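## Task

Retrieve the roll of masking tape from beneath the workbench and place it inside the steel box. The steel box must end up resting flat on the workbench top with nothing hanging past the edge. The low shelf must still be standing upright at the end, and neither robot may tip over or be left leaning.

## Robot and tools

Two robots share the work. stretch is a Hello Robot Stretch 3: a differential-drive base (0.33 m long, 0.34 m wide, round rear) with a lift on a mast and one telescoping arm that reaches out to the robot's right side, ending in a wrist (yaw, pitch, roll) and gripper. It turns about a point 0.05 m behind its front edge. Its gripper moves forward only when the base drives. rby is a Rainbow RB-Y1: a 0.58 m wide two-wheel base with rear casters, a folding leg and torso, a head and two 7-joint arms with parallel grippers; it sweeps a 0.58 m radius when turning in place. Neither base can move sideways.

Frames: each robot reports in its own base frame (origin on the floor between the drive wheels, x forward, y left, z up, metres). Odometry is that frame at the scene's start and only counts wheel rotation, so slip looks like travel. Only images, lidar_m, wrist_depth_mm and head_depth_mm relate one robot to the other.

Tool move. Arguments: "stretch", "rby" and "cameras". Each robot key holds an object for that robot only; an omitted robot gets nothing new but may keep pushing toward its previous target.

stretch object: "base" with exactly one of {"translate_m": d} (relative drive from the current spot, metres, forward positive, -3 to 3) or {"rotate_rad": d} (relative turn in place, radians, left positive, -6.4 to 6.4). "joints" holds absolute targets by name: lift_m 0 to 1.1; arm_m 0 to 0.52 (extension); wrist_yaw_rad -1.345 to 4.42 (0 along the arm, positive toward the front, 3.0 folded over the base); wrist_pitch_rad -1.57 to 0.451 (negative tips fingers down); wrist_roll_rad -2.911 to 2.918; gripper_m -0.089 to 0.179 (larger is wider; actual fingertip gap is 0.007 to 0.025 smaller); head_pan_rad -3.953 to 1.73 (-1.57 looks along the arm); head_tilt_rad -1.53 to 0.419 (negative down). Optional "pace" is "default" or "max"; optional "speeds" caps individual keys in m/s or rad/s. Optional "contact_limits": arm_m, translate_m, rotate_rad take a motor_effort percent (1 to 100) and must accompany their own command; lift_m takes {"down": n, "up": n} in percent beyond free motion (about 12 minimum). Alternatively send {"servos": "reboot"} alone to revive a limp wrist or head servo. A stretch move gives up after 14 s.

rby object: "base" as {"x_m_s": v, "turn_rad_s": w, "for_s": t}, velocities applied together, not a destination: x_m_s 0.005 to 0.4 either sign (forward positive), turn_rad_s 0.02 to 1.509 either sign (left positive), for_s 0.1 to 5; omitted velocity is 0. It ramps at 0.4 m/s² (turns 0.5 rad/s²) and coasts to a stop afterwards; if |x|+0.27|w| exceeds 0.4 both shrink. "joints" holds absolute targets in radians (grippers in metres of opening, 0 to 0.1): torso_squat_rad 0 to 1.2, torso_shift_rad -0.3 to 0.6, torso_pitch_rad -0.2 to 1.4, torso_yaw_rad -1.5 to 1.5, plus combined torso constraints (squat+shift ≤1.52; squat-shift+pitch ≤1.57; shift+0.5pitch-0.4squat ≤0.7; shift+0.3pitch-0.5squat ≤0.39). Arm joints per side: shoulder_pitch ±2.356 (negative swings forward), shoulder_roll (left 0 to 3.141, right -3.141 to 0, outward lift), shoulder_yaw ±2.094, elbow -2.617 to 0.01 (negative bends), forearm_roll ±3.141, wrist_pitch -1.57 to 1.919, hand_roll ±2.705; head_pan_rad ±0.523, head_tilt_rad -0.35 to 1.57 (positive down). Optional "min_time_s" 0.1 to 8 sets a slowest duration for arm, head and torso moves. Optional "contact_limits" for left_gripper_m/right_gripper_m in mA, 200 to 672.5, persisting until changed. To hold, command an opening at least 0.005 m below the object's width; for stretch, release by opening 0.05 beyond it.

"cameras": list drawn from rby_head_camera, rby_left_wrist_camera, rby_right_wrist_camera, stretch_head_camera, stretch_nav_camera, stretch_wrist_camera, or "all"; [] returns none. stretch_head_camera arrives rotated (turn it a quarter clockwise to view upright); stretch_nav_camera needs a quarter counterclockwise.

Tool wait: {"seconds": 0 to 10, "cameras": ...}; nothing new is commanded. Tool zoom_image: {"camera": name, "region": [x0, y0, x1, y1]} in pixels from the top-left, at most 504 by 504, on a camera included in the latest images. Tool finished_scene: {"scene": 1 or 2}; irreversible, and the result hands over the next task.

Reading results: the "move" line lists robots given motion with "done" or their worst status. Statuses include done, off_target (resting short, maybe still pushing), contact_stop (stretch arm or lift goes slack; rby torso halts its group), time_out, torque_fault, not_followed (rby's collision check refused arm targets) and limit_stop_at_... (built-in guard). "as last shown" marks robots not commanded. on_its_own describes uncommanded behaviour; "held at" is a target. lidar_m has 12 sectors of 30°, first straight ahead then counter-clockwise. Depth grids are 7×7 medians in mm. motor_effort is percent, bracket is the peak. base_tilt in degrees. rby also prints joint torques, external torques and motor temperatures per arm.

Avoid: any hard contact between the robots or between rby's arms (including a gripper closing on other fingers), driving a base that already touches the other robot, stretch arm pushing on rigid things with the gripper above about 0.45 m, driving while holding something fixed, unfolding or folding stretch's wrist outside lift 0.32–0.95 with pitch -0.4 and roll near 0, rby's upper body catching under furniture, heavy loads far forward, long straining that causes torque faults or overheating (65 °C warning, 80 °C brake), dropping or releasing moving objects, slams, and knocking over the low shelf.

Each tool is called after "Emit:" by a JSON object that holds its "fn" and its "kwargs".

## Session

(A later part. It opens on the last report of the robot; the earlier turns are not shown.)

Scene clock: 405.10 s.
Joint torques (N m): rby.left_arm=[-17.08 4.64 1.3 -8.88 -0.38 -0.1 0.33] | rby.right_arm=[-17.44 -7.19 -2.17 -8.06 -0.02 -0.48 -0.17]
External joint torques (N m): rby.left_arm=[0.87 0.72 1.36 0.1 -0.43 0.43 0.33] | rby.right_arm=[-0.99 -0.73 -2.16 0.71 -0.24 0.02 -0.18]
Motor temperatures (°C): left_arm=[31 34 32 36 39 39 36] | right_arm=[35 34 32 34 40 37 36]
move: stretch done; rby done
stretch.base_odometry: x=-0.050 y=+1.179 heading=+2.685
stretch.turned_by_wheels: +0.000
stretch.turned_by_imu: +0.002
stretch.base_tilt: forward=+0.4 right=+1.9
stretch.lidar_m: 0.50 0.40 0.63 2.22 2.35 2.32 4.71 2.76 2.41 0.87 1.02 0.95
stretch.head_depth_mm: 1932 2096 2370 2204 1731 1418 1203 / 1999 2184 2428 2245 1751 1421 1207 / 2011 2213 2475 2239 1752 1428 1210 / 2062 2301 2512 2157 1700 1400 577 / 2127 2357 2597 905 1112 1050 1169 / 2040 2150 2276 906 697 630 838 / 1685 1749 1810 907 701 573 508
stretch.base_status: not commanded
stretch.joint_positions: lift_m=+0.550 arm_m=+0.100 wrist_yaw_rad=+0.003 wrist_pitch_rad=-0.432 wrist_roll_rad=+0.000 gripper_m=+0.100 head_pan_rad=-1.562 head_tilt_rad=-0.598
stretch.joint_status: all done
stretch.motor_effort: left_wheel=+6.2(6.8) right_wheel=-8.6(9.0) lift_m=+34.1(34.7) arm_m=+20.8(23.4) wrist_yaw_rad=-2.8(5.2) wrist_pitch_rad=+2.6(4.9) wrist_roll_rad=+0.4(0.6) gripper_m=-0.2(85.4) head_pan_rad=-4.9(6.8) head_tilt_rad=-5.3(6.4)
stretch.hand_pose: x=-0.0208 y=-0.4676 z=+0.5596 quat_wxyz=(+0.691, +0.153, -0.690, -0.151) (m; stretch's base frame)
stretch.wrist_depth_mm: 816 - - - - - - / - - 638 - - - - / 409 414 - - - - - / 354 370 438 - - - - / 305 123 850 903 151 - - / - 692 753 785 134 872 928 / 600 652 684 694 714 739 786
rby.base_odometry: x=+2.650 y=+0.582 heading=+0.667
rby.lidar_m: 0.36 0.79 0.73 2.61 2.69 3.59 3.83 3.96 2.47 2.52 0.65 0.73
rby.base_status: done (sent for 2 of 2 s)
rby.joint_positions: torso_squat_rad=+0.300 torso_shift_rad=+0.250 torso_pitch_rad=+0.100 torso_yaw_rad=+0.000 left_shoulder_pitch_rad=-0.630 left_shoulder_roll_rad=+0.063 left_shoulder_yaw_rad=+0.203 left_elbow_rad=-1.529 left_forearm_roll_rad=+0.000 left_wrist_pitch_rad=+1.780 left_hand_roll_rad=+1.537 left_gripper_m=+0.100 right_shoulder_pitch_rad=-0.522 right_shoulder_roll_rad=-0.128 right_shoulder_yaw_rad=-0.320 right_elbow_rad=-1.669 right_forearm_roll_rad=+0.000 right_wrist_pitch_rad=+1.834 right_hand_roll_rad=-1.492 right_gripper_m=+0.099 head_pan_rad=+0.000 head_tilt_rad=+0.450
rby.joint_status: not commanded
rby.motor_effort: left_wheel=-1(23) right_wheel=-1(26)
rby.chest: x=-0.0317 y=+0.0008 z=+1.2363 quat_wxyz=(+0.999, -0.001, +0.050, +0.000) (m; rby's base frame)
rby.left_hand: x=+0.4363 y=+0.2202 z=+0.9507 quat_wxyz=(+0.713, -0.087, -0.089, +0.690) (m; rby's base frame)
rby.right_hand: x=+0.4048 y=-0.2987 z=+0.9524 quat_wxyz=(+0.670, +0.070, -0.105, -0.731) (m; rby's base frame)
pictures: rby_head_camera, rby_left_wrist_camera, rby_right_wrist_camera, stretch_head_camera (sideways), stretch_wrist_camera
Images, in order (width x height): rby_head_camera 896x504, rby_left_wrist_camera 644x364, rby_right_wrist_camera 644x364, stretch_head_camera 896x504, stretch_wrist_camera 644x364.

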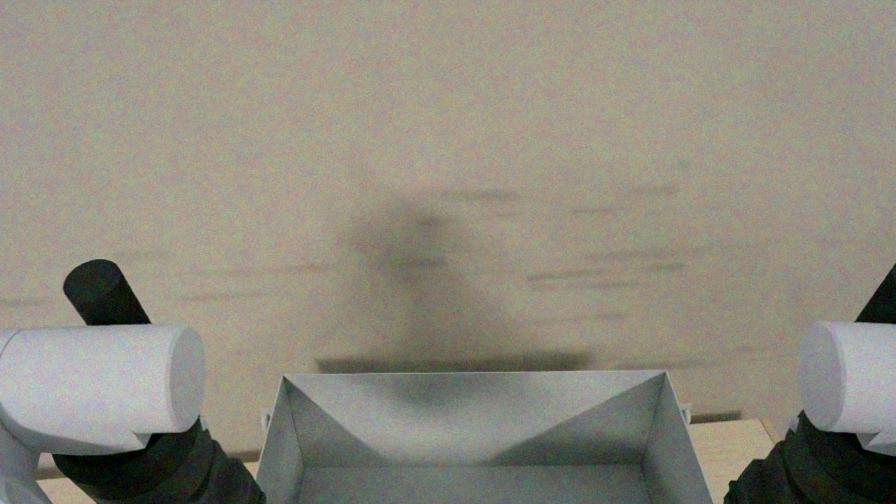

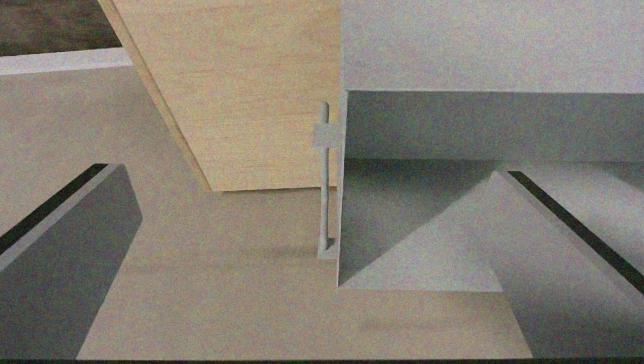

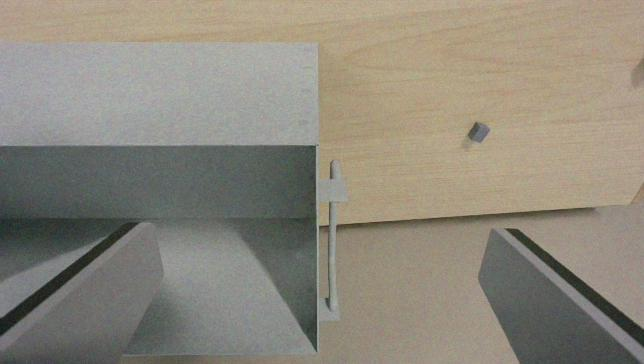

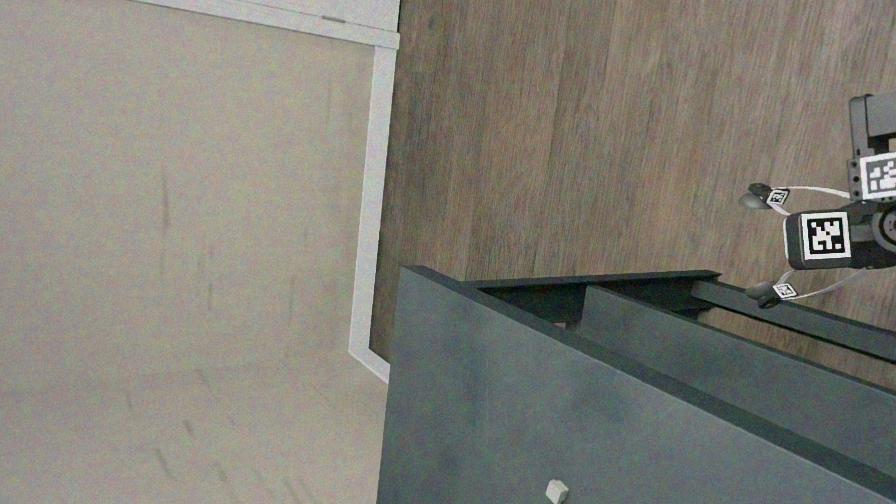

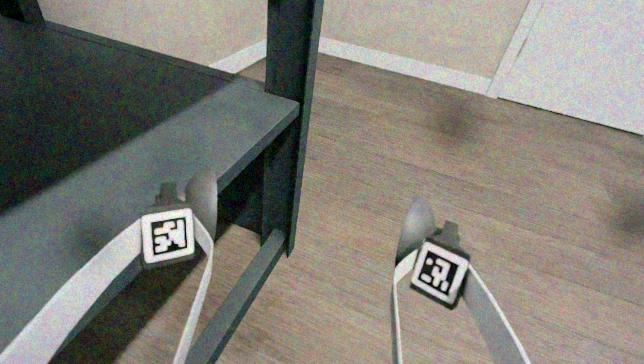

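Emit:
{"fn": "move", "kwargs": {"rby": {"base": {"x_m_s": 0.15, "for_s": 0.8}}, "stretch": {"joints": {"lift_m": 0.13}}, "cameras": ["rby_head_camera", "rby_left_wrist_camera", "rby_right_wrist_camera", "stretch_wrist_camera"]}}

Scene clock: 499.53 s.
Joint torques (N m): rby.left_arm=[-17.02 5.27 1.32 -9.08 -0.34 -0.21 0.32] | rby.right_arm=[-17.17 -6.83 -2.01 -7.87 -0.03 -0.38 -0.17]
External joint torques (N m): rby.left_arm=[0.94 1.34 1.38 -0.1 -0.4 0.32 0.32] | rby.right_arm=[-0.72 -0.38 -1.99 0.9 -0.25 0.12 -0.18]
Motor temperatures (°C): left_arm=[32 34 32 36 39 38 36] | right_arm=[35 34 32 34 40 37 36]
move: stretch done; rby done
stretch.base_odometry: x=-0.050 y=+1.179 heading=+2.685
stretch.turned_by_wheels: +0.000
stretch.turned_by_imu: +0.002
stretch.base_tilt: forward=+0.4 right=+1.8
stretch.lidar_m: 0.50 0.40 0.62 2.22 2.33 2.37 4.65 2.77 2.41 0.90 1.02 0.95
stretch.head_depth_mm: 1937 2112 2360 2244 1742 1408 1194 / 1975 2168 2418 2234 1745 1423 1213 / 2029 2227 2488 2271 1750 1433 1203 / 2045 2255 2572 2252 1754 1394 1201 / 2084 2304 2623 908 1116 1308 1181 / 2101 2190 2333 900 698 649 837 / 1712 1776 1846 908 702 572 515
stretch.base_status: not commanded
stretch.joint_positions: lift_m=+0.130 arm_m=+0.100 wrist_yaw_rad=+0.003 wrist_pitch_rad=-0.433 wrist_roll_rad=+0.000 gripper_m=+0.100 head_pan_rad=-1.570 head_tilt_rad=-0.600
stretch.joint_status: all done
stretch.motor_effort: left_wheel=+6.2(6.6) right_wheel=-8.6(8.9) lift_m=+19.7(30.3) arm_m=+20.9(21.6) wrist_yaw_rad=-3.0(3.4) wrist_pitch_rad=+2.9(3.1) wrist_roll_rad=+0.3(0.6) gripper_m=-0.6(1.3) head_pan_rad=-3.6(5.1) head_tilt_rad=-5.7(6.1)
stretch.hand_pose: x=-0.0208 y=-0.4674 z=+0.1393 quat_wxyz=(+0.691, +0.153, -0.690, -0.151) (m; stretch's base frame)
stretch.wrist_depth_mm: 691 647 580 876 - - - / 534 576 610 641 768 845 975 / 429 456 474 516 559 608 661 / 361 378 386 416 443 478 512 / - 123 323 348 154 389 413 / - 264 284 298 134 327 341 / 232 244 251 263 269 279 295
rby.base_odometry: x=+2.744 y=+0.656 heading=+0.667
rby.lidar_m: 0.24 0.24 0.68 2.24 2.69 3.59 3.95 4.08 2.53 2.57 0.59 0.67
rby.base_status: done (sent for 0.8 of 0.8 s)
rby.joint_positions: torso_squat_rad=+0.300 torso_shift_rad=+0.250 torso_pitch_rad=+0.100 torso_yaw_rad=+0.000 left_shoulder_pitch_rad=-0.630 left_shoulder_roll_rad=+0.063 left_shoulder_yaw_rad=+0.203 left_elbow_rad=-1.529 left_forearm_roll_rad=+0.000 left_wrist_pitch_rad=+1.780 left_hand_roll_rad=+1.537 left_gripper_m=+0.100 right_shoulder_pitch_rad=-0.522 right_shoulder_roll_rad=-0.128 right_shoulder_yaw_rad=-0.320 right_elbow_rad=-1.669 right_forearm_roll_rad=+0.000 right_wrist_pitch_rad=+1.834 right_hand_roll_rad=-1.492 right_gripper_m=+0.099 head_pan_rad=+0.000 head_tilt_rad=+0.450
rby.joint_status: not commanded
rby.motor_effort: left_wheel=-1(22) right_wheel=+1(19)
rby.chest: x=-0.0317 y=+0.0008 z=+1.2363 quat_wxyz=(+0.999, -0.001, +0.050, +0.000) (m; rby's base frame)
rby.left_hand: x=+0.4363 y=+0.2203 z=+0.9508 quat_wxyz=(+0.713, -0.087, -0.089, +0.690) (m; rby's base frame)
rby.right_hand: x=+0.4048 y=-0.2987 z=+0.9524 quat_wxyz=(+0.670, +0.070, -0.105, -0.731) (m; rby's base frame)
pictures: rby_head_camera, rby_left_wrist_camera, rby_right_wrist_camera, stretch_wrist_camera
Images, in order (width x height): rby_head_camera 896x504, rby_left_wrist_camera 644x364, rby_right_wrist_camera 644x364, stretch_wrist_camera 644x364.

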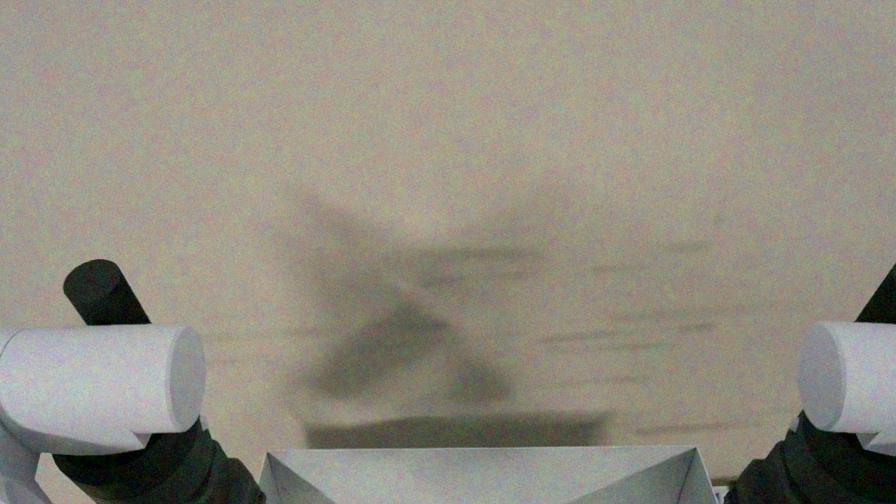

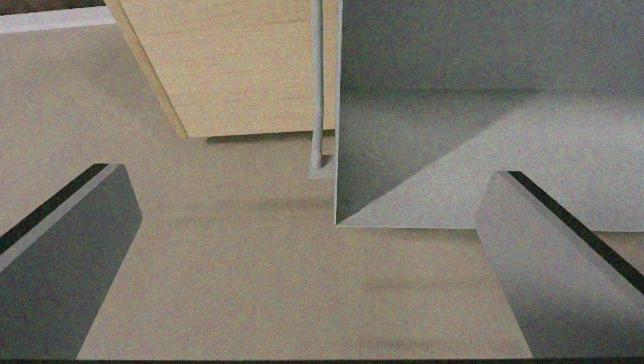

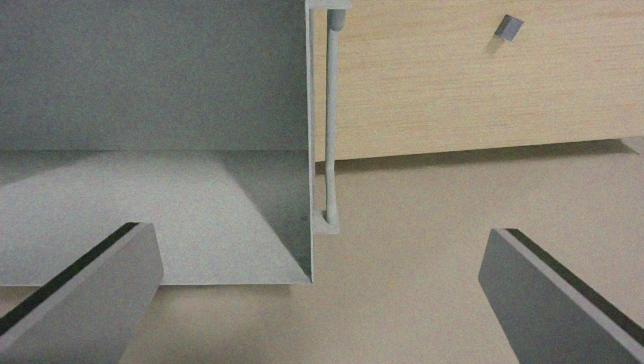

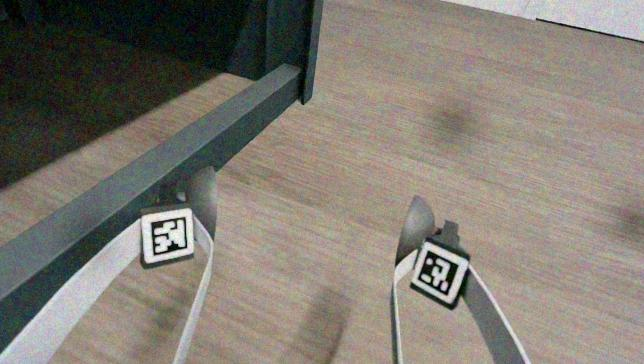

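Emit:
{"fn": "move", "kwargs": {"rby": {"base": {"x_m_s": 0.1, "for_s": 0.4}, "joints": {"torso_shift_rad": 0.3}}, "stretch": {"base": {"rotate_rad": 1.31}, "speeds": {"rotate_rad": 0.6}}, "cameras": ["rby_left_wrist_camera", "rby_right_wrist_camera", "stretch_wrist_camera", "stretch_head_camera"]}}

Scene clock: 581.73 s.
Joint torques (N m): rby.left_arm=[-16.83 4.84 1.22 -8.69 -0.17 -0.19 0.23] | rby.right_arm=[-17.08 -6.92 -2.29 -7.8 -0.04 -0.45 -0.18]
External joint torques (N m): rby.left_arm=[1.13 0.92 1.28 0.29 -0.23 0.35 0.24] | rby.right_arm=[-0.63 -0.46 -2.27 0.97 -0.26 0.05 -0.19]
Motor temperatures (°C): left_arm=[31 34 32 36 39 38 36] | right_arm=[35 34 32 34 40 37 36]
move: stretch done; rby done
stretch.base_odometry: x=-0.050 y=+1.179 heading=-2.289
stretch.turned_by_wheels: +1.310
stretch.turned_by_imu: +1.315
stretch.base_tilt: forward=+0.4 right=+1.9
stretch.lidar_m: 2.21 2.30 2.32 4.83 3.37 2.48 2.41 0.87 0.98 0.95 0.40 0.43
stretch.head_depth_mm: 844 934 1052 892 690 565 477 / 836 931 1040 893 693 567 479 / 836 927 1041 893 696 567 480 / 831 916 1025 897 698 570 480 / 824 913 1022 900 699 570 481 / 821 903 1015 907 698 571 482 / 816 898 1005 902 701 572 484
stretch.base_status: done
stretch.joint_positions: lift_m=+0.130 arm_m=+0.100 wrist_yaw_rad=+0.003 wrist_pitch_rad=-0.433 wrist_roll_rad=+0.000 gripper_m=+0.100 head_pan_rad=-1.570 head_tilt_rad=-0.600
stretch.joint_status: not commanded
stretch.motor_effort: left_wheel=-7.6(10.7) right_wheel=+6.5(10.4) lift_m=+25.6(25.8) arm_m=+16.7(21.2) wrist_yaw_rad=-2.1(2.9) wrist_pitch_rad=+2.7(3.1) wrist_roll_rad=+0.3(0.6) gripper_m=+0.2(1.6) head_pan_rad=-3.8(4.8) head_tilt_rad=-5.5(6.1)
stretch.hand_pose: x=-0.0209 y=-0.4674 z=+0.1393 quat_wxyz=(+0.691, +0.153, -0.690, -0.151) (m; stretch's base frame)
stretch.wrist_depth_mm: 328 460 584 564 563 545 531 / 333 477 613 631 616 594 581 / 348 437 482 523 556 609 630 / 342 375 387 417 445 475 516 / 310 122 323 347 154 391 406 / - 265 284 298 134 325 341 / 232 244 252 261 271 278 295
rby.base_odometry: x=+2.776 y=+0.681 heading=+0.667
rby.lidar_m: 0.22 0.20 0.66 2.12 2.69 3.61 3.99 4.11 2.63 2.56 0.57 0.64
rby.base_status: done (sent for 0.4 of 0.4 s)
rby.joint_positions: torso_squat_rad=+0.300 torso_shift_rad=+0.300 torso_pitch_rad=+0.100 torso_yaw_rad=+0.000 left_shoulder_pitch_rad=-0.630 left_shoulder_roll_rad=+0.063 left_shoulder_yaw_rad=+0.203 left_elbow_rad=-1.529 left_forearm_roll_rad=+0.000 left_wrist_pitch_rad=+1.780 left_hand_roll_rad=+1.537 left_gripper_m=+0.100 right_shoulder_pitch_rad=-0.522 right_shoulder_roll_rad=-0.128 right_shoulder_yaw_rad=-0.320 right_elbow_rad=-1.669 right_forearm_roll_rad=+0.000 right_wrist_pitch_rad=+1.834 right_hand_roll_rad=-1.492 right_gripper_m=+0.099 head_pan_rad=+0.000 head_tilt_rad=+0.450
rby.joint_status: all done
rby.motor_effort: left_wheel=-2(26) right_wheel=-1(22)
rby.chest: x=+0.0006 y=+0.0008 z=+1.2272 quat_wxyz=(+0.999, -0.001, +0.050, +0.000) (m; rby's base frame)
rby.left_hand: x=+0.4685 y=+0.2202 z=+0.9416 quat_wxyz=(+0.713, -0.087, -0.089, +0.690) (m; rby's base frame)
rby.right_hand: x=+0.4370 y=-0.2987 z=+0.9433 quat_wxyz=(+0.670, +0.070, -0.105, -0.731) (m; rby's base frame)
pictures: rby_left_wrist_camera, rby_right_wrist_camera, stretch_head_camera (sideways), stretch_wrist_camera
Images, in order (width x height): rby_left_wrist_camera 644x364, rby_right_wrist_camera 644x364, stretch_head_camera 896x504, stretch_wrist_camera 644x364.

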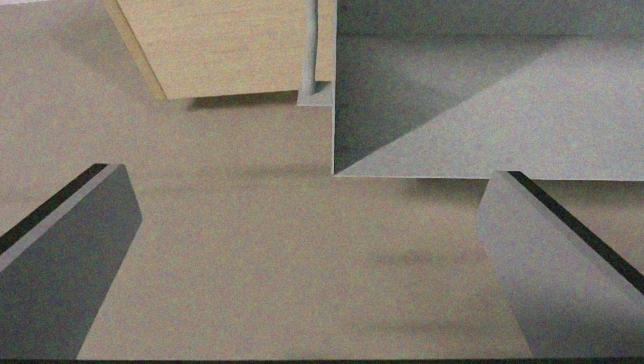

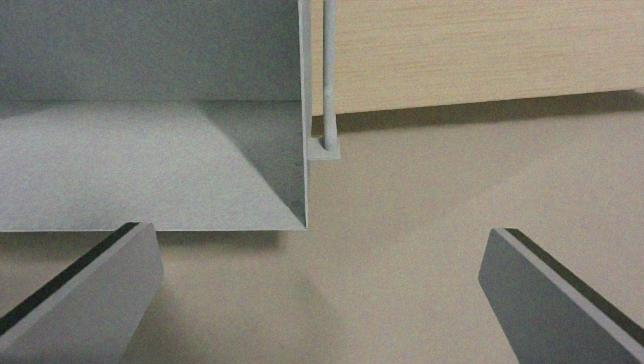

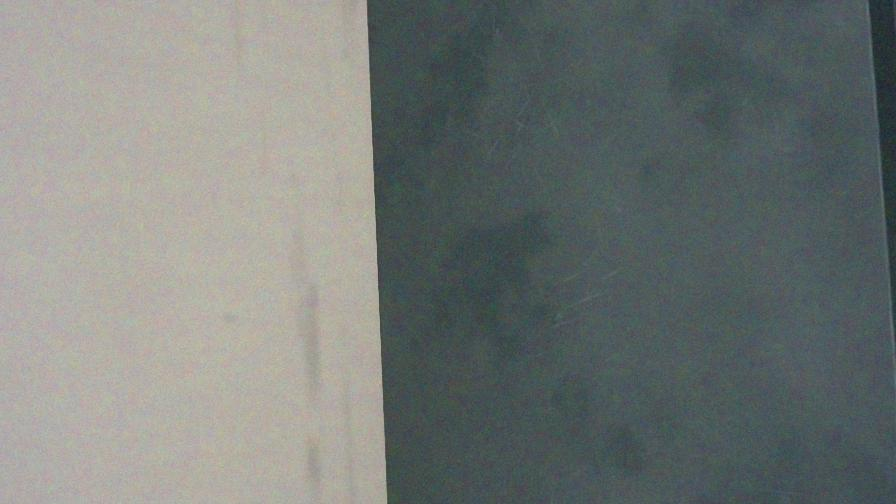

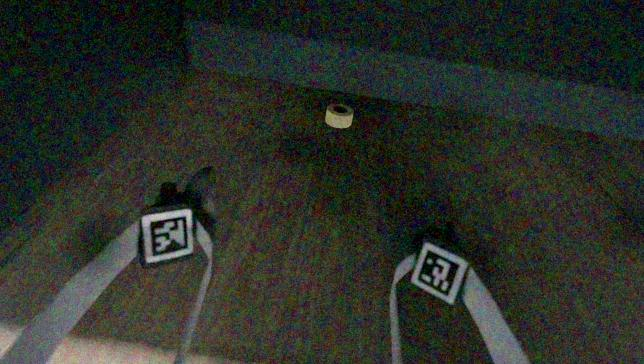

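Emit:
{"fn": "zoom_image", "kwargs": {"camera": "stretch_wrist_camera", "region": [290, 80, 390, 150]}}

Scaled by 5.040.

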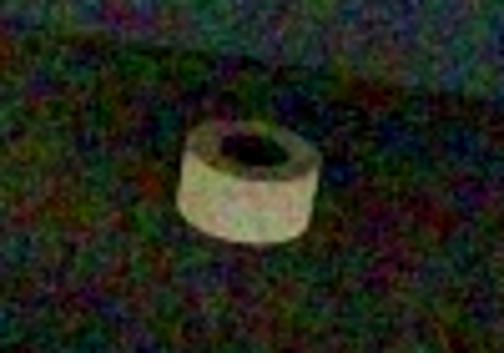

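Emit:
{"fn": "move", "kwargs": {"rby": {"joints": {"torso_squat_rad": 0.55}}, "stretch": {"base": {"translate_m": -0.032}, "joints": {"gripper_m": 0.14, "arm_m": 0.2, "head_pan_rad": -1.57, "head_tilt_rad": -0.75}}, "cameras": ["rby_left_wrist_camera", "rby_right_wrist_camera", "stretch_wrist_camera"]}}

Scene clock: 631.13 s.
Joint torques (N m): rby.left_arm=[-16.99 4.41 1.3 -8.76 -0.36 -0.21 0.45] | rby.right_arm=[-17.38 -6.92 -2.1 -7.95 0.01 -0.49 -0.1]
External joint torques (N m): rby.left_arm=[0.97 0.49 1.36 0.22 -0.42 0.32 0.45] | rby.right_arm=[-0.93 -0.46 -2.09 0.82 -0.22 0.01 -0.11]
Motor temperatures (°C): left_arm=[31 34 32 36 39 38 36] | right_arm=[35 34 32 34 40 37 36]
move: stretch done; rby done
stretch.base_odometry: x=-0.029 y=+1.203 heading=-2.289
stretch.turned_by_wheels: +0.000
stretch.turned_by_imu: +0.001
stretch.base_tilt: forward=+0.4 right=+1.9
stretch.lidar_m: 2.25 2.35 2.34 4.80 3.35 2.45 2.38 0.84 0.98 0.95 0.42 0.43
stretch.head_depth_mm: 864 985 926 733 607 521 811 / 854 974 932 738 607 516 809 / 851 968 932 736 607 516 797 / 847 959 939 733 605 515 794 / 845 957 933 736 606 516 781 / 839 951 937 737 606 516 777 / 835 943 934 736 607 515 764
stretch.base_status: done
stretch.joint_positions: lift_m=+0.130 arm_m=+0.200 wrist_yaw_rad=+0.003 wrist_pitch_rad=-0.433 wrist_roll_rad=+0.000 gripper_m=+0.140 head_pan_rad=-1.570 head_tilt_rad=-0.751
stretch.joint_status: all done
stretch.motor_effort: left_wheel=-7.0(10.8) right_wheel=-0.7(6.8) lift_m=+35.3(35.5) arm_m=+20.2(26.0) wrist_yaw_rad=-2.1(2.7) wrist_pitch_rad=+2.9(3.1) wrist_roll_rad=+0.3(0.6) gripper_m=+0.2(85.4) head_pan_rad=-3.0(5.8) head_tilt_rad=-6.1(7.1)
stretch.hand_pose: x=-0.0209 y=-0.5674 z=+0.1393 quat_wxyz=(+0.691, +0.153, -0.690, -0.151) (m; stretch's base frame)
stretch.wrist_depth_mm: 363 480 483 478 461 455 448 / 374 522 535 523 512 501 487 / 383 449 488 518 545 548 538 / 355 367 394 415 443 471 511 / 116 124 330 348 357 386 406 / 261 269 286 297 297 127 339 / 236 239 251 260 269 265 296
rby.base_odometry: x=+2.776 y=+0.681 heading=+0.667
rby.lidar_m: 0.22 0.20 0.65 2.11 2.69 3.60 4.00 4.11 2.62 2.56 0.57 0.64
rby.base_status: not commanded
rby.joint_positions: torso_squat_rad=+0.550 torso_shift_rad=+0.300 torso_pitch_rad=+0.100 torso_yaw_rad=+0.000 left_shoulder_pitch_rad=-0.630 left_shoulder_roll_rad=+0.063 left_shoulder_yaw_rad=+0.203 left_elbow_rad=-1.529 left_forearm_roll_rad=+0.000 left_wrist_pitch_rad=+1.780 left_hand_roll_rad=+1.537 left_gripper_m=+0.100 right_shoulder_pitch_rad=-0.522 right_shoulder_roll_rad=-0.128 right_shoulder_yaw_rad=-0.320 right_elbow_rad=-1.669 right_forearm_roll_rad=+0.000 right_wrist_pitch_rad=+1.834 right_hand_roll_rad=-1.492 right_gripper_m=+0.099 head_pan_rad=+0.000 head_tilt_rad=+0.450
rby.joint_status: all done
rby.motor_effort: left_wheel=-1(2) right_wheel=+0(1)
rby.chest: x=-0.0209 y=+0.0008 z=+1.1585 quat_wxyz=(+0.999, -0.001, +0.050, +0.000) (m; rby's base frame)
rby.left_hand: x=+0.4471 y=+0.2202 z=+0.8730 quat_wxyz=(+0.713, -0.087, -0.089, +0.690) (m; rby's base frame)
rby.right_hand: x=+0.4157 y=-0.2987 z=+0.8748 quat_wxyz=(+0.670, +0.070, -0.105, -0.731) (m; rby's base frame)
pictures: rby_left_wrist_camera, rby_right_wrist_camera, stretch_wrist_camera
Images, in order (width x height): rby_left_wrist_camera 644x364, rby_right_wrist_camera 644x364, stretch_wrist_camera 644x364.

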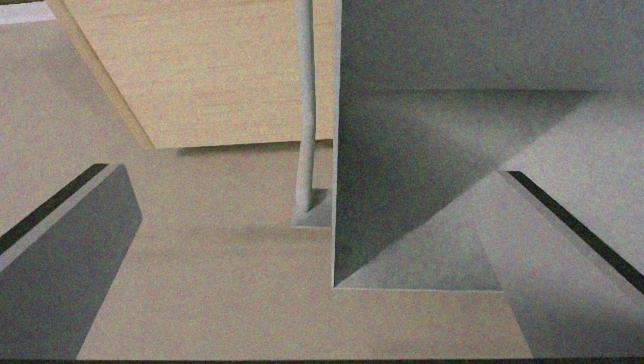

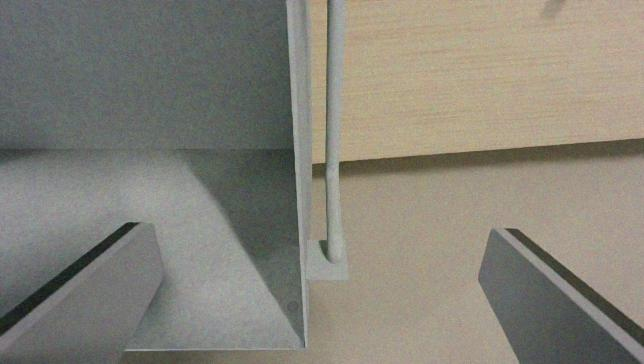

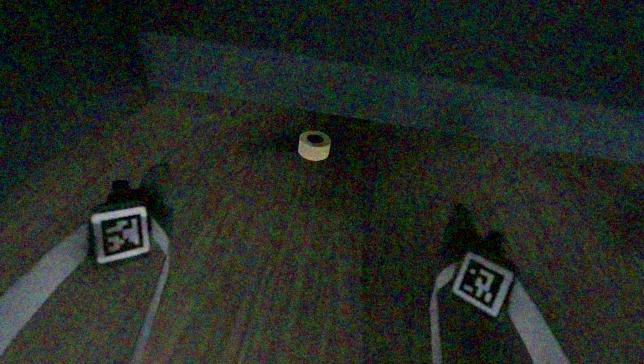

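Emit:
{"fn": "move", "kwargs": {"rby": {"joints": {"torso_squat_rad": 0.66, "left_shoulder_pitch_rad": -0.6317, "left_shoulder_roll_rad": 0.0576, "left_shoulder_yaw_rad": 0.195, "left_hand_roll_rad": 1.547, "right_shoulder_pitch_rad": -0.5235, "right_shoulder_roll_rad": -0.122, "right_shoulder_yaw_rad": -0.3095, "right_hand_roll_rad": -1.5045}}, "stretch": {"joints": {"arm_m": 0.4, "lift_m": 0.06, "gripper_m": 0.15}, "speeds": {"arm_m": 0.1}}, "cameras": ["rby_left_wrist_camera", "rby_right_wrist_camera", "stretch_wrist_camera"]}}

Scene clock: 654.67 s.
Joint torques (N m): rby.left_arm=[-17.52 3.97 -0.17 -8.64 -0.02 -0.05 0.35] | rby.right_arm=[-17.13 -5.8 0.2 -7.69 0.11 -0.43 -0.12]
External joint torques (N m): rby.left_arm=[0.45 0.2 -0.11 0.35 -0.07 0.48 0.35] | rby.right_arm=[-0.63 0.45 0.2 1.08 -0.1 0.07 -0.13]
Motor temperatures (°C): left_arm=[31 34 32 36 39 38 36] | right_arm=[35 34 32 34 40 37 36]
move: stretch done; rby done
stretch.base_odometry: x=-0.029 y=+1.203 heading=-2.289
stretch.turned_by_wheels: +0.000
stretch.turned_by_imu: +0.001
stretch.base_tilt: forward=+0.3 right=+1.9
stretch.lidar_m: 2.25 2.34 2.34 4.83 3.34 2.45 2.38 0.84 0.98 0.95 0.42 0.43
stretch.head_depth_mm: 860 985 929 737 604 521 810 / 856 972 934 734 606 514 810 / 857 967 933 736 608 516 796 / 847 961 932 737 606 515 795 / 844 954 932 734 608 516 780 / 836 951 931 736 606 515 780 / 836 945 931 734 607 516 766
stretch.base_status: not commanded
stretch.joint_positions: lift_m=+0.060 arm_m=+0.400 wrist_yaw_rad=+0.003 wrist_pitch_rad=-0.433 wrist_roll_rad=+0.000 gripper_m=+0.150 head_pan_rad=-1.570 head_tilt_rad=-0.751
stretch.joint_status: all done
stretch.motor_effort: left_wheel=-7.0(7.7) right_wheel=-0.6(1.2) lift_m=+20.0(33.3) arm_m=+21.2(24.2) wrist_yaw_rad=-2.1(3.0) wrist_pitch_rad=+3.2(3.2) wrist_roll_rad=+0.3(0.6) gripper_m=-0.5(50.5) head_pan_rad=-3.2(4.7) head_tilt_rad=-4.0(5.3)
stretch.hand_pose: x=-0.0209 y=-0.7674 z=+0.0693 quat_wxyz=(+0.691, +0.153, -0.690, -0.151) (m; stretch's base frame)
stretch.wrist_depth_mm: 303 299 291 286 278 274 267 / 339 332 322 318 311 300 295 / 308 326 343 341 341 331 322 / 259 255 283 301 318 339 349 / 115 130 239 247 263 273 294 / 188 196 206 217 221 129 246 / 173 173 182 190 195 193 212
rby.base_odometry: x=+2.776 y=+0.681 heading=+0.667
rby.lidar_m: 0.21 0.19 0.66 2.11 2.70 3.60 4.00 4.12 2.61 2.56 0.57 0.64
rby.base_status: not commanded
rby.joint_positions: torso_squat_rad=+0.660 torso_shift_rad=+0.300 torso_pitch_rad=+0.100 torso_yaw_rad=+0.000 left_shoulder_pitch_rad=-0.632 left_shoulder_roll_rad=+0.058 left_shoulder_yaw_rad=+0.195 left_elbow_rad=-1.529 left_forearm_roll_rad=+0.000 left_wrist_pitch_rad=+1.780 left_hand_roll_rad=+1.547 left_gripper_m=+0.100 right_shoulder_pitch_rad=-0.524 right_shoulder_roll_rad=-0.122 right_shoulder_yaw_rad=-0.310 right_elbow_rad=-1.669 right_forearm_roll_rad=+0.000 right_wrist_pitch_rad=+1.834 right_hand_roll_rad=-1.504 right_gripper_m=+0.099 head_pan_rad=+0.000 head_tilt_rad=+0.450
rby.joint_status: all done
rby.motor_effort: left_wheel=+0(2) right_wheel=+0(1)
rby.chest: x=-0.0338 y=+0.0007 z=+1.1167 quat_wxyz=(+0.999, -0.001, +0.050, +0.000) (m; rby's base frame)
rby.left_hand: x=+0.4344 y=+0.2154 z=+0.8315 quat_wxyz=(+0.713, -0.089, -0.088, +0.690) (m; rby's base frame)
rby.right_hand: x=+0.4037 y=-0.2931 z=+0.8329 quat_wxyz=(+0.670, +0.072, -0.103, -0.732) (m; rby's base frame)
pictures: rby_left_wrist_camera, rby_right_wrist_camera, stretch_wrist_camera
Images, in order (width x height): rby_left_wrist_camera 644x364, rby_right_wrist_camera 644x364, stretch_wrist_camera 644x364.

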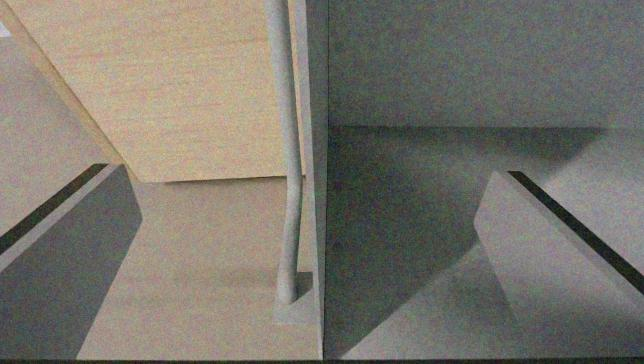

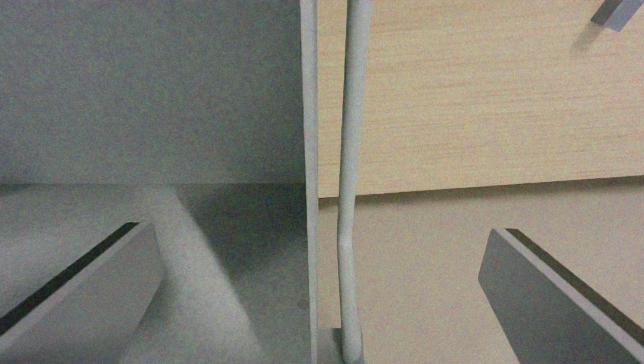

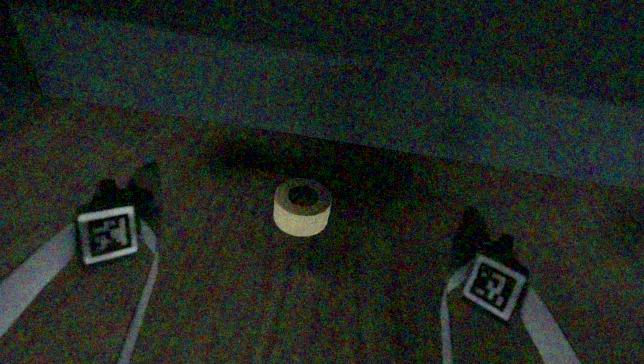

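Emit:
{"fn": "move", "kwargs": {"rby": {"joints": {"torso_squat_rad": 0.675}}, "stretch": {"joints": {"lift_m": 0.035}, "speeds": {"lift_m": 0.02}, "contact_limits": {"lift_m": {"down": 13}}}, "cameras": ["stretch_wrist_camera"]}}

Emit:
{"fn": "move", "kwargs": {"rby": {"joints": {"left_gripper_m": 0.0, "right_gripper_m": 0.0}}, "cameras": ["rby_left_wrist_camera", "rby_right_wrist_camera"]}}

Scene clock: 693.63 s.
Joint torques (N m): rby.left_arm=[-17.46 4.2 0.08 -8.52 -0.02 -0.2 0.14] | rby.right_arm=[-17.12 -5.81 -0.09 -7.63 -0.01 -0.43 -0.13]
External joint torques (N m): rby.left_arm=[0.51 0.43 0.14 0.47 -0.08 0.34 0.14] | rby.right_arm=[-0.61 0.44 -0.09 1.14 -0.22 0.07 -0.14]
Motor temperatures (°C): left_arm=[31 34 32 36 39 38 36] | right_arm=[35 34 32 34 40 37 36]
move: stretch done; rby done
stretch.base_odometry: x=-0.029 y=+1.203 heading=-2.289
stretch.turned_by_wheels: +0.000
stretch.turned_by_imu: +0.001
stretch.base_tilt: forward=+0.4 right=+1.9
stretch.lidar_m: 2.25 2.35 2.33 4.83 3.34 2.46 2.38 0.84 0.98 0.95 0.42 0.43
stretch.head_depth_mm: 867 986 931 735 604 521 810 / 862 975 932 736 607 515 808 / 854 973 932 733 605 515 798 / 845 962 936 736 606 516 794 / 844 956 937 739 604 515 778 / 835 948 937 735 606 515 781 / 831 943 934 733 607 516 761
stretch.base_status: not commanded
stretch.joint_positions: lift_m=+0.035 arm_m=+0.400 wrist_yaw_rad=+0.003 wrist_pitch_rad=-0.433 wrist_roll_rad=+0.000 gripper_m=+0.150 head_pan_rad=-1.570 head_tilt_rad=-0.751
stretch.joint_status: all done
stretch.motor_effort: left_wheel=-7.1(7.5) right_wheel=-0.8(1.3) lift_m=+20.1(22.6) arm_m=+20.4(21.4) wrist_yaw_rad=-2.5(2.7) wrist_pitch_rad=+3.1(3.1) wrist_roll_rad=+0.3(0.6) gripper_m=+0.2(1.0) head_pan_rad=-2.9(4.3) head_tilt_rad=-3.2(4.0)
stretch.contact_limits: lift_m down 13 (down: maximum 72; up: maximum 65)
stretch.hand_pose: x=-0.0209 y=-0.7674 z=+0.0443 quat_wxyz=(+0.691, +0.153, -0.690, -0.151) (m; stretch's base frame)
stretch.wrist_depth_mm: 306 299 294 285 279 275 268 / 324 325 322 317 308 300 293 / 267 281 302 317 330 332 323 / 223 221 247 240 279 295 315 / 115 130 208 217 228 235 254 / 163 169 180 186 191 129 214 / 150 150 159 163 170 169 182
rby.base_odometry: x=+2.776 y=+0.681 heading=+0.667
rby.lidar_m: 0.21 0.21 0.66 2.11 2.68 3.60 4.00 4.12 2.60 2.55 0.56 0.65
rby.base_status: not commanded
rby.joint_positions: torso_squat_rad=+0.675 torso_shift_rad=+0.300 torso_pitch_rad=+0.100 torso_yaw_rad=+0.000 left_shoulder_pitch_rad=-0.632 left_shoulder_roll_rad=+0.058 left_shoulder_yaw_rad=+0.195 left_elbow_rad=-1.529 left_forearm_roll_rad=+0.000 left_wrist_pitch_rad=+1.780 left_hand_roll_rad=+1.547 left_gripper_m=+0.100 right_shoulder_pitch_rad=-0.524 right_shoulder_roll_rad=-0.122 right_shoulder_yaw_rad=-0.310 right_elbow_rad=-1.669 right_forearm_roll_rad=+0.000 right_wrist_pitch_rad=+1.834 right_hand_roll_rad=-1.504 right_gripper_m=+0.099 head_pan_rad=+0.000 head_tilt_rad=+0.450
rby.joint_status: all done
rby.motor_effort: left_wheel=+0(1) right_wheel=+0(1)
rby.chest: x=-0.0358 y=+0.0007 z=+1.1105 quat_wxyz=(+0.999, -0.001, +0.050, +0.000) (m; rby's base frame)
rby.left_hand: x=+0.4325 y=+0.2154 z=+0.8253 quat_wxyz=(+0.713, -0.089, -0.088, +0.690) (m; rby's base frame)
rby.right_hand: x=+0.4018 y=-0.2931 z=+0.8267 quat_wxyz=(+0.670, +0.072, -0.103, -0.732) (m; rby's base frame)
pictures: stretch_wrist_camera
Images, in order (width x height): stretch_wrist_camera 644x364.

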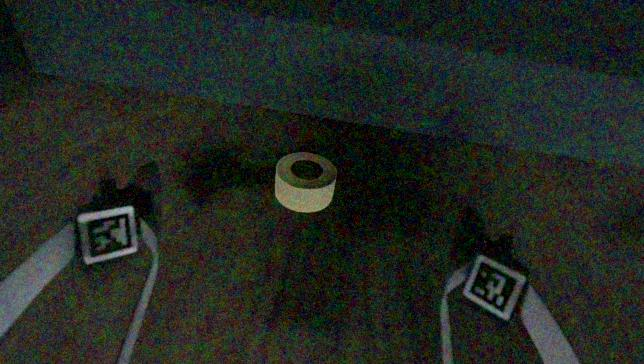

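Scene clock: 695.33 s.
Joint torques (N m): rby.left_arm=[-16.89 8.88 1.45 -8.6 -2.46 -0.19 -0.21] | rby.right_arm=[-16.89 -7.56 -0.33 -7.67 1.73 -0.71 -0.16]
External joint torques (N m): rby.left_arm=[1.08 5.15 1.52 0.39 -2.53 0.34 -0.2] | rby.right_arm=[-0.39 -1.32 -0.34 1.09 1.52 -0.21 -0.16]
Motor temperatures (°C): left_arm=[31 34 32 36 39 38 36] | right_arm=[35 34 32 34 40 37 36]
move: rby done
stretch: as last shown
stretch.turned_by_imu: +0.000
stretch.base_tilt: forward=+0.3 right=+1.9
stretch.lidar_m: 2.25 2.34 2.34 4.81 3.34 2.45 2.38 0.84 0.98 0.95 0.42 0.43
stretch.head_depth_mm: 862 982 934 736 606 521 810 / 859 974 935 734 607 515 807 / 851 972 931 732 607 516 793 / 848 959 938 735 606 515 794 / 846 954 930 737 606 517 781 / 838 951 937 735 606 516 780 / 830 941 934 736 606 515 764
stretch.motor_effort: left_wheel=-7.4(7.7) right_wheel=-0.9(1.2) lift_m=+21.1(21.2) arm_m=+20.1(20.9) wrist_yaw_rad=-2.5(2.7) wrist_pitch_rad=+2.8(3.2) wrist_roll_rad=+0.5(0.6) gripper_m=+0.4(2.1) head_pan_rad=-3.6(4.1) head_tilt_rad=-2.1(3.5)
stretch.contact_limits: lift_m down 13 (down: maximum 72; up: maximum 65)
stretch.wrist_depth_mm: 304 298 292 286 280 274 267 / 323 329 323 315 310 300 293 / 266 280 304 317 331 331 322 / 224 221 247 239 278 294 317 / 116 131 208 217 228 236 255 / 163 169 180 186 191 129 215 / 150 150 160 164 171 169 182
rby.base_odometry: x=+2.776 y=+0.681 heading=+0.667
rby.lidar_m: 0.22 0.20 0.66 2.12 2.71 3.60 3.99 4.12 2.62 2.57 0.56 0.65
rby.base_status: not commanded
rby.joint_positions: torso_squat_rad=+0.675 torso_shift_rad=+0.300 torso_pitch_rad=+0.100 torso_yaw_rad=+0.000 left_shoulder_pitch_rad=-0.632 left_shoulder_roll_rad=+0.056 left_shoulder_yaw_rad=+0.195 left_elbow_rad=-1.529 left_forearm_roll_rad=+0.001 left_wrist_pitch_rad=+1.780 left_hand_roll_rad=+1.547 left_gripper_m=+0.002 right_shoulder_pitch_rad=-0.524 right_shoulder_roll_rad=-0.122 right_shoulder_yaw_rad=-0.310 right_elbow_rad=-1.669 right_forearm_roll_rad=+0.000 right_wrist_pitch_rad=+1.834 right_hand_roll_rad=-1.504 right_gripper_m=+0.001 head_pan_rad=+0.000 head_tilt_rad=+0.450
rby.joint_status: all done
rby.motor_effort: left_wheel=-1(1) right_wheel=+0(1)
rby.chest: x=-0.0358 y=+0.0007 z=+1.1105 quat_wxyz=(+0.999, -0.001, +0.050, +0.000) (m; rby's base frame)
rby.left_hand: x=+0.4324 y=+0.2145 z=+0.8253 quat_wxyz=(+0.714, -0.089, -0.088, +0.689) (m; rby's base frame)
rby.right_hand: x=+0.4018 y=-0.2928 z=+0.8266 quat_wxyz=(+0.670, +0.072, -0.103, -0.732) (m; rby's base frame)
pictures: rby_left_wrist_camera, rby_right_wrist_camera
Images, in order (width x height): rby_left_wrist_camera 644x364, rby_right_wrist_camera 644x364.

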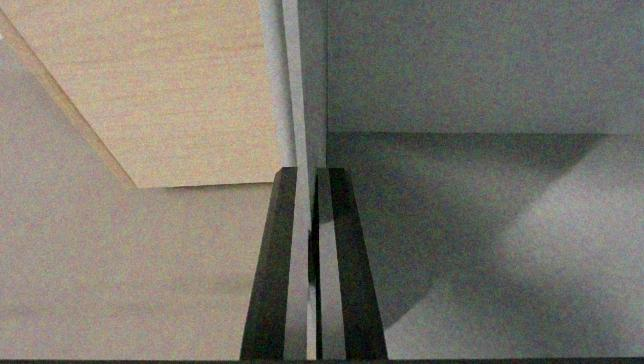

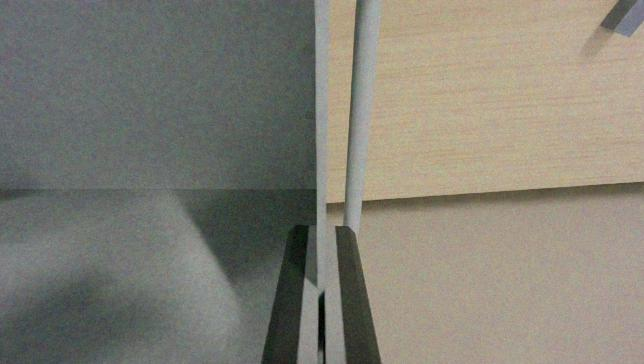

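Emit:
{"fn": "move", "kwargs": {"rby": {"joints": {"torso_squat_rad": 0.58}, "min_time_s": 2}, "stretch": {"joints": {"arm_m": 0.445, "lift_m": 0.032}, "speeds": {"arm_m": 0.05}, "contact_limits": {"lift_m": {"down": 13}}}, "cameras": ["stretch_wrist_camera", "rby_left_wrist_camera", "rby_right_wrist_camera", "rby_head_camera"]}}

Scene clock: 717.10 s.
Joint torques (N m): rby.left_arm=[-26.64 9.24 1.2 -16.1 -2.09 -1.02 -0.16] | rby.right_arm=[-25.25 -12.93 -0.73 -14.81 2.47 -2.82 -0.23]
External joint torques (N m): rby.left_arm=[-8.73 5.52 1.27 -7.11 -2.15 -0.5 -0.15] | rby.right_arm=[-8.82 -6.71 -0.74 -6.03 2.25 -2.33 -0.24]
Motor temperatures (°C): left_arm=[31 34 32 36 39 38 36] | right_arm=[35 34 32 34 40 37 36]
move: stretch done; rby done
stretch.base_odometry: x=-0.029 y=+1.203 heading=-2.289
stretch.turned_by_wheels: +0.000
stretch.turned_by_imu: +0.001
stretch.base_tilt: forward=+0.4 right=+1.9
stretch.lidar_m: 2.25 2.34 2.34 4.83 3.33 2.45 2.38 0.84 0.98 0.95 0.42 0.43
stretch.head_depth_mm: 860 982 934 735 606 519 810 / 858 977 935 735 606 515 810 / 856 971 931 731 608 515 794 / 848 961 934 737 607 517 793 / 847 956 934 735 606 515 781 / 837 948 930 738 606 516 782 / 833 943 936 736 606 516 766
stretch.base_status: not commanded
stretch.joint_positions: lift_m=+0.032 arm_m=+0.445 wrist_yaw_rad=+0.003 wrist_pitch_rad=-0.433 wrist_roll_rad=+0.000 gripper_m=+0.150 head_pan_rad=-1.570 head_tilt_rad=-0.751
stretch.joint_status: all done
stretch.motor_effort: left_wheel=-6.9(7.5) right_wheel=-0.9(1.0) lift_m=+20.7(22.0) arm_m=+20.7(25.0) wrist_yaw_rad=-2.2(2.9) wrist_pitch_rad=+2.5(3.1) wrist_roll_rad=+0.3(0.7) gripper_m=+0.0(1.5) head_pan_rad=-2.6(3.8) head_tilt_rad=-0.9(2.0)
stretch.contact_limits: lift_m down 13 (down: maximum 72; up: maximum 65)
stretch.hand_pose: x=-0.0209 y=-0.8124 z=+0.0413 quat_wxyz=(+0.691, +0.153, -0.690, -0.151) (m; stretch's base frame)
stretch.wrist_depth_mm: 260 255 250 245 238 233 228 / 289 283 274 268 262 255 250 / 262 276 291 292 288 282 275 / 221 217 242 253 268 288 296 / 115 130 200 202 223 229 250 / 159 166 178 183 187 129 210 / 147 147 155 160 167 166 180
rby.base_odometry: x=+2.776 y=+0.681 heading=+0.667
rby.lidar_m: 0.21 0.21 0.66 2.12 2.68 3.59 3.99 4.12 2.62 2.56 0.56 0.63
rby.base_status: not commanded
rby.joint_positions: torso_squat_rad=+0.580 torso_shift_rad=+0.301 torso_pitch_rad=+0.102 torso_yaw_rad=+0.000 left_shoulder_pitch_rad=-0.630 left_shoulder_roll_rad=+0.056 left_shoulder_yaw_rad=+0.195 left_elbow_rad=-1.527 left_forearm_roll_rad=+0.001 left_wrist_pitch_rad=+1.780 left_hand_roll_rad=+1.547 left_gripper_m=+0.002 right_shoulder_pitch_rad=-0.522 right_shoulder_roll_rad=-0.120 right_shoulder_yaw_rad=-0.309 right_elbow_rad=-1.667 right_forearm_roll_rad=-0.001 right_wrist_pitch_rad=+1.835 right_hand_roll_rad=-1.504 right_gripper_m=+0.001 head_pan_rad=+0.000 head_tilt_rad=+0.450
rby.joint_status: all done
rby.motor_effort: left_wheel=-1(1) right_wheel=+1(1)
rby.chest: x=-0.0230 y=+0.0007 z=+1.1476 quat_wxyz=(+0.999, -0.001, +0.051, +0.000) (m; rby's base frame)
rby.left_hand: x=+0.4433 y=+0.2149 z=+0.8597 quat_wxyz=(+0.714, -0.087, -0.085, +0.690) (m; rby's base frame)
rby.right_hand: x=+0.4127 y=-0.2923 z=+0.8612 quat_wxyz=(+0.670, +0.070, -0.100, -0.732) (m; rby's base frame)
pictures: rby_head_camera, rby_left_wrist_camera, rby_right_wrist_camera, stretch_wrist_camera
Images, in order (width x height): rby_head_camera 896x504, rby_left_wrist_camera 644x364, rby_right_wrist_camera 644x364, stretch_wrist_camera 644x364.

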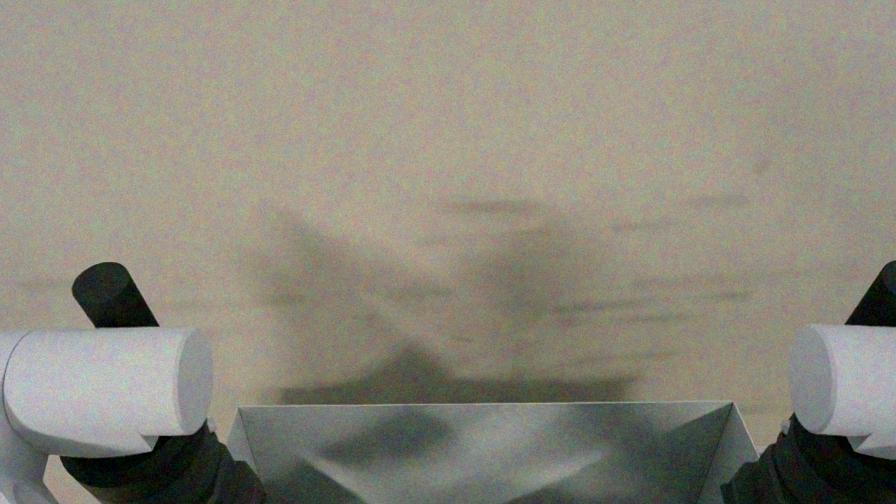

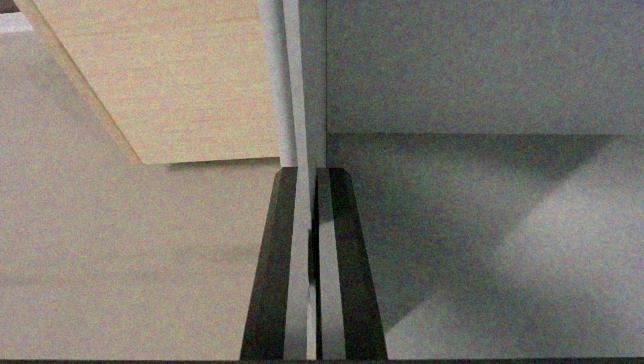

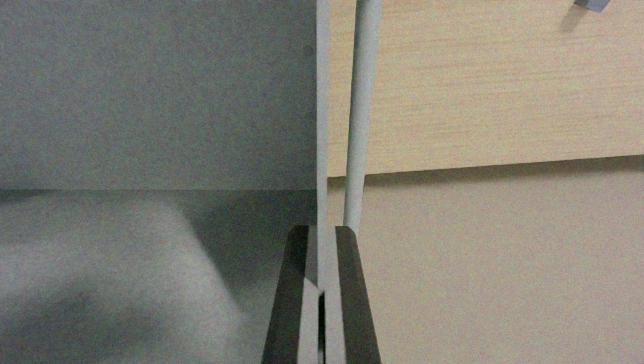

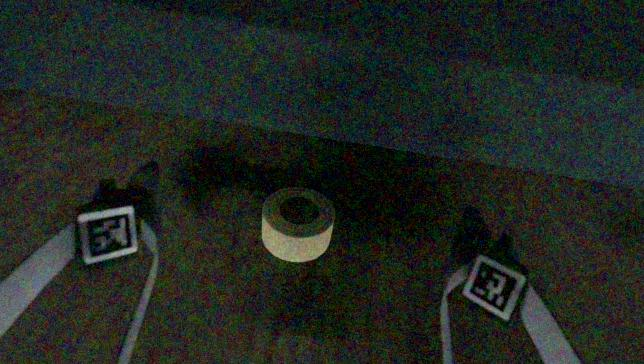

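Emit:
{"fn": "move", "kwargs": {"rby": {"joints": {"torso_squat_rad": 0.3}, "min_time_s": 2}, "stretch": {"joints": {"lift_m": 0.02}, "speeds": {"lift_m": 0.02}, "contact_limits": {"lift_m": {"down": 13}}}, "cameras": ["stretch_wrist_camera", "rby_head_camera"]}}

Scene clock: 732.87 s.
Joint torques (N m): rby.left_arm=[-27.13 9.21 1.1 -16.05 -2.16 -1 -0.06] | rby.right_arm=[-25.53 -12.87 -0.64 -14.83 2.39 -2.73 -0.27]
External joint torques (N m): rby.left_arm=[-9.22 5.49 1.17 -7.06 -2.22 -0.48 -0.06] | rby.right_arm=[-9.1 -6.65 -0.65 -6.06 2.18 -2.24 -0.27]
Motor temperatures (°C): left_arm=[32 34 32 36 39 38 36] | right_arm=[35 34 32 34 40 37 36]
move: stretch done; rby done
stretch.base_odometry: x=-0.029 y=+1.203 heading=-2.289
stretch.turned_by_wheels: +0.000
stretch.turned_by_imu: +0.001
stretch.base_tilt: forward=+0.3 right=+1.9
stretch.lidar_m: 2.24 2.34 2.34 4.82 3.35 2.45 2.37 0.84 0.98 0.95 0.42 0.43
stretch.head_depth_mm: 866 984 933 733 605 520 805 / 858 977 935 734 607 517 809 / 852 968 933 735 606 515 792 / 846 961 933 734 607 515 794 / 842 955 929 735 605 516 779 / 838 954 934 735 606 515 779 / 833 939 933 735 605 514 765
stretch.base_status: not commanded
stretch.joint_positions: lift_m=+0.020 arm_m=+0.445 wrist_yaw_rad=+0.003 wrist_pitch_rad=-0.433 wrist_roll_rad=+0.000 gripper_m=+0.150 head_pan_rad=-1.570 head_tilt_rad=-0.751
stretch.joint_status: all done
stretch.motor_effort: left_wheel=-6.8(7.6) right_wheel=-0.6(1.0) lift_m=+28.4(28.4) arm_m=+18.9(19.7) wrist_yaw_rad=-2.2(2.9) wrist_pitch_rad=+2.7(3.2) wrist_roll_rad=+0.3(0.5) gripper_m=-0.4(1.3) head_pan_rad=-3.0(4.0) head_tilt_rad=+0.4(1.1)
stretch.contact_limits: lift_m down 13 (down: maximum 72; up: maximum 65)
stretch.hand_pose: x=-0.0209 y=-0.8124 z=+0.0292 quat_wxyz=(+0.691, +0.153, -0.690, -0.151) (m; stretch's base frame)
stretch.wrist_depth_mm: 260 254 250 244 239 233 228 / 282 283 273 269 263 256 248 / 242 255 273 286 287 281 278 / 204 200 223 236 249 266 284 / 115 127 185 186 203 211 229 / 148 153 162 169 173 129 193 / 137 134 142 148 154 152 165
rby.base_odometry: x=+2.776 y=+0.681 heading=+0.667
rby.lidar_m: 0.21 0.20 0.65 2.12 2.70 3.60 3.99 4.12 2.61 2.55 0.57 0.64
rby.base_status: not commanded
rby.joint_positions: torso_squat_rad=+0.300 torso_shift_rad=+0.301 torso_pitch_rad=+0.102 torso_yaw_rad=+0.000 left_shoulder_pitch_rad=-0.629 left_shoulder_roll_rad=+0.056 left_shoulder_yaw_rad=+0.195 left_elbow_rad=-1.527 left_forearm_roll_rad=+0.001 left_wrist_pitch_rad=+1.780 left_hand_roll_rad=+1.547 left_gripper_m=+0.002 right_shoulder_pitch_rad=-0.521 right_shoulder_roll_rad=-0.120 right_shoulder_yaw_rad=-0.309 right_elbow_rad=-1.667 right_forearm_roll_rad=-0.001 right_wrist_pitch_rad=+1.835 right_hand_roll_rad=-1.504 right_gripper_m=+0.001 head_pan_rad=+0.000 head_tilt_rad=+0.450
rby.joint_status: all done
rby.motor_effort: left_wheel=+1(1) right_wheel=+1(1)
rby.chest: x=+0.0017 y=+0.0008 z=+1.2271 quat_wxyz=(+0.999, -0.001, +0.051, +0.000) (m; rby's base frame)
rby.left_hand: x=+0.4680 y=+0.2150 z=+0.9391 quat_wxyz=(+0.714, -0.087, -0.085, +0.690) (m; rby's base frame)
rby.right_hand: x=+0.4373 y=-0.2923 z=+0.9406 quat_wxyz=(+0.670, +0.070, -0.100, -0.732) (m; rby's base frame)
pictures: rby_head_camera, stretch_wrist_camera
Images, in order (width x height): rby_head_camera 896x504, stretch_wrist_camera 644x364.

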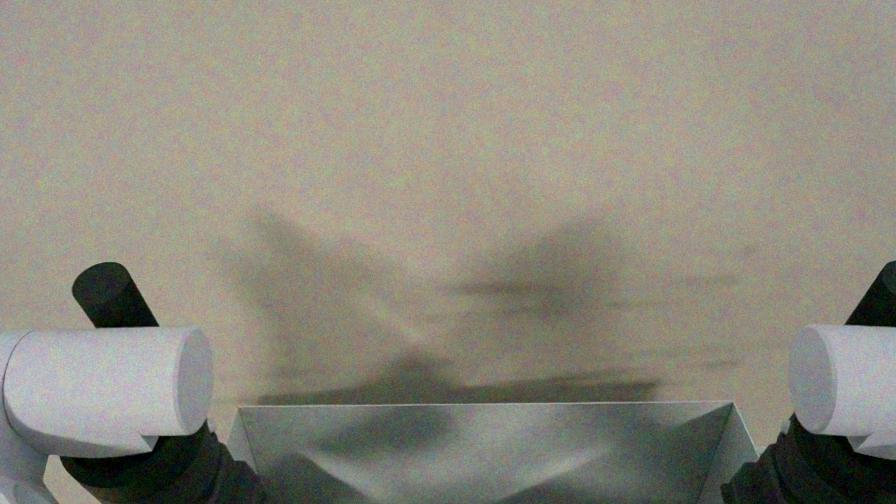

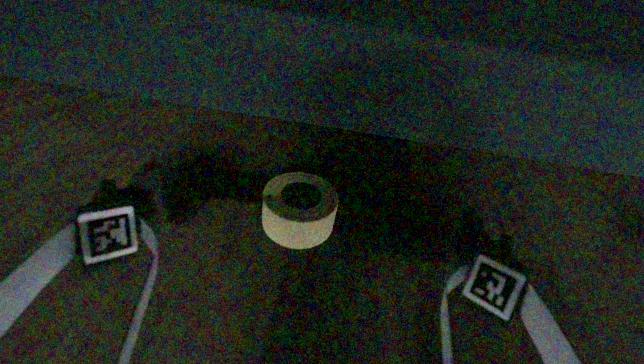

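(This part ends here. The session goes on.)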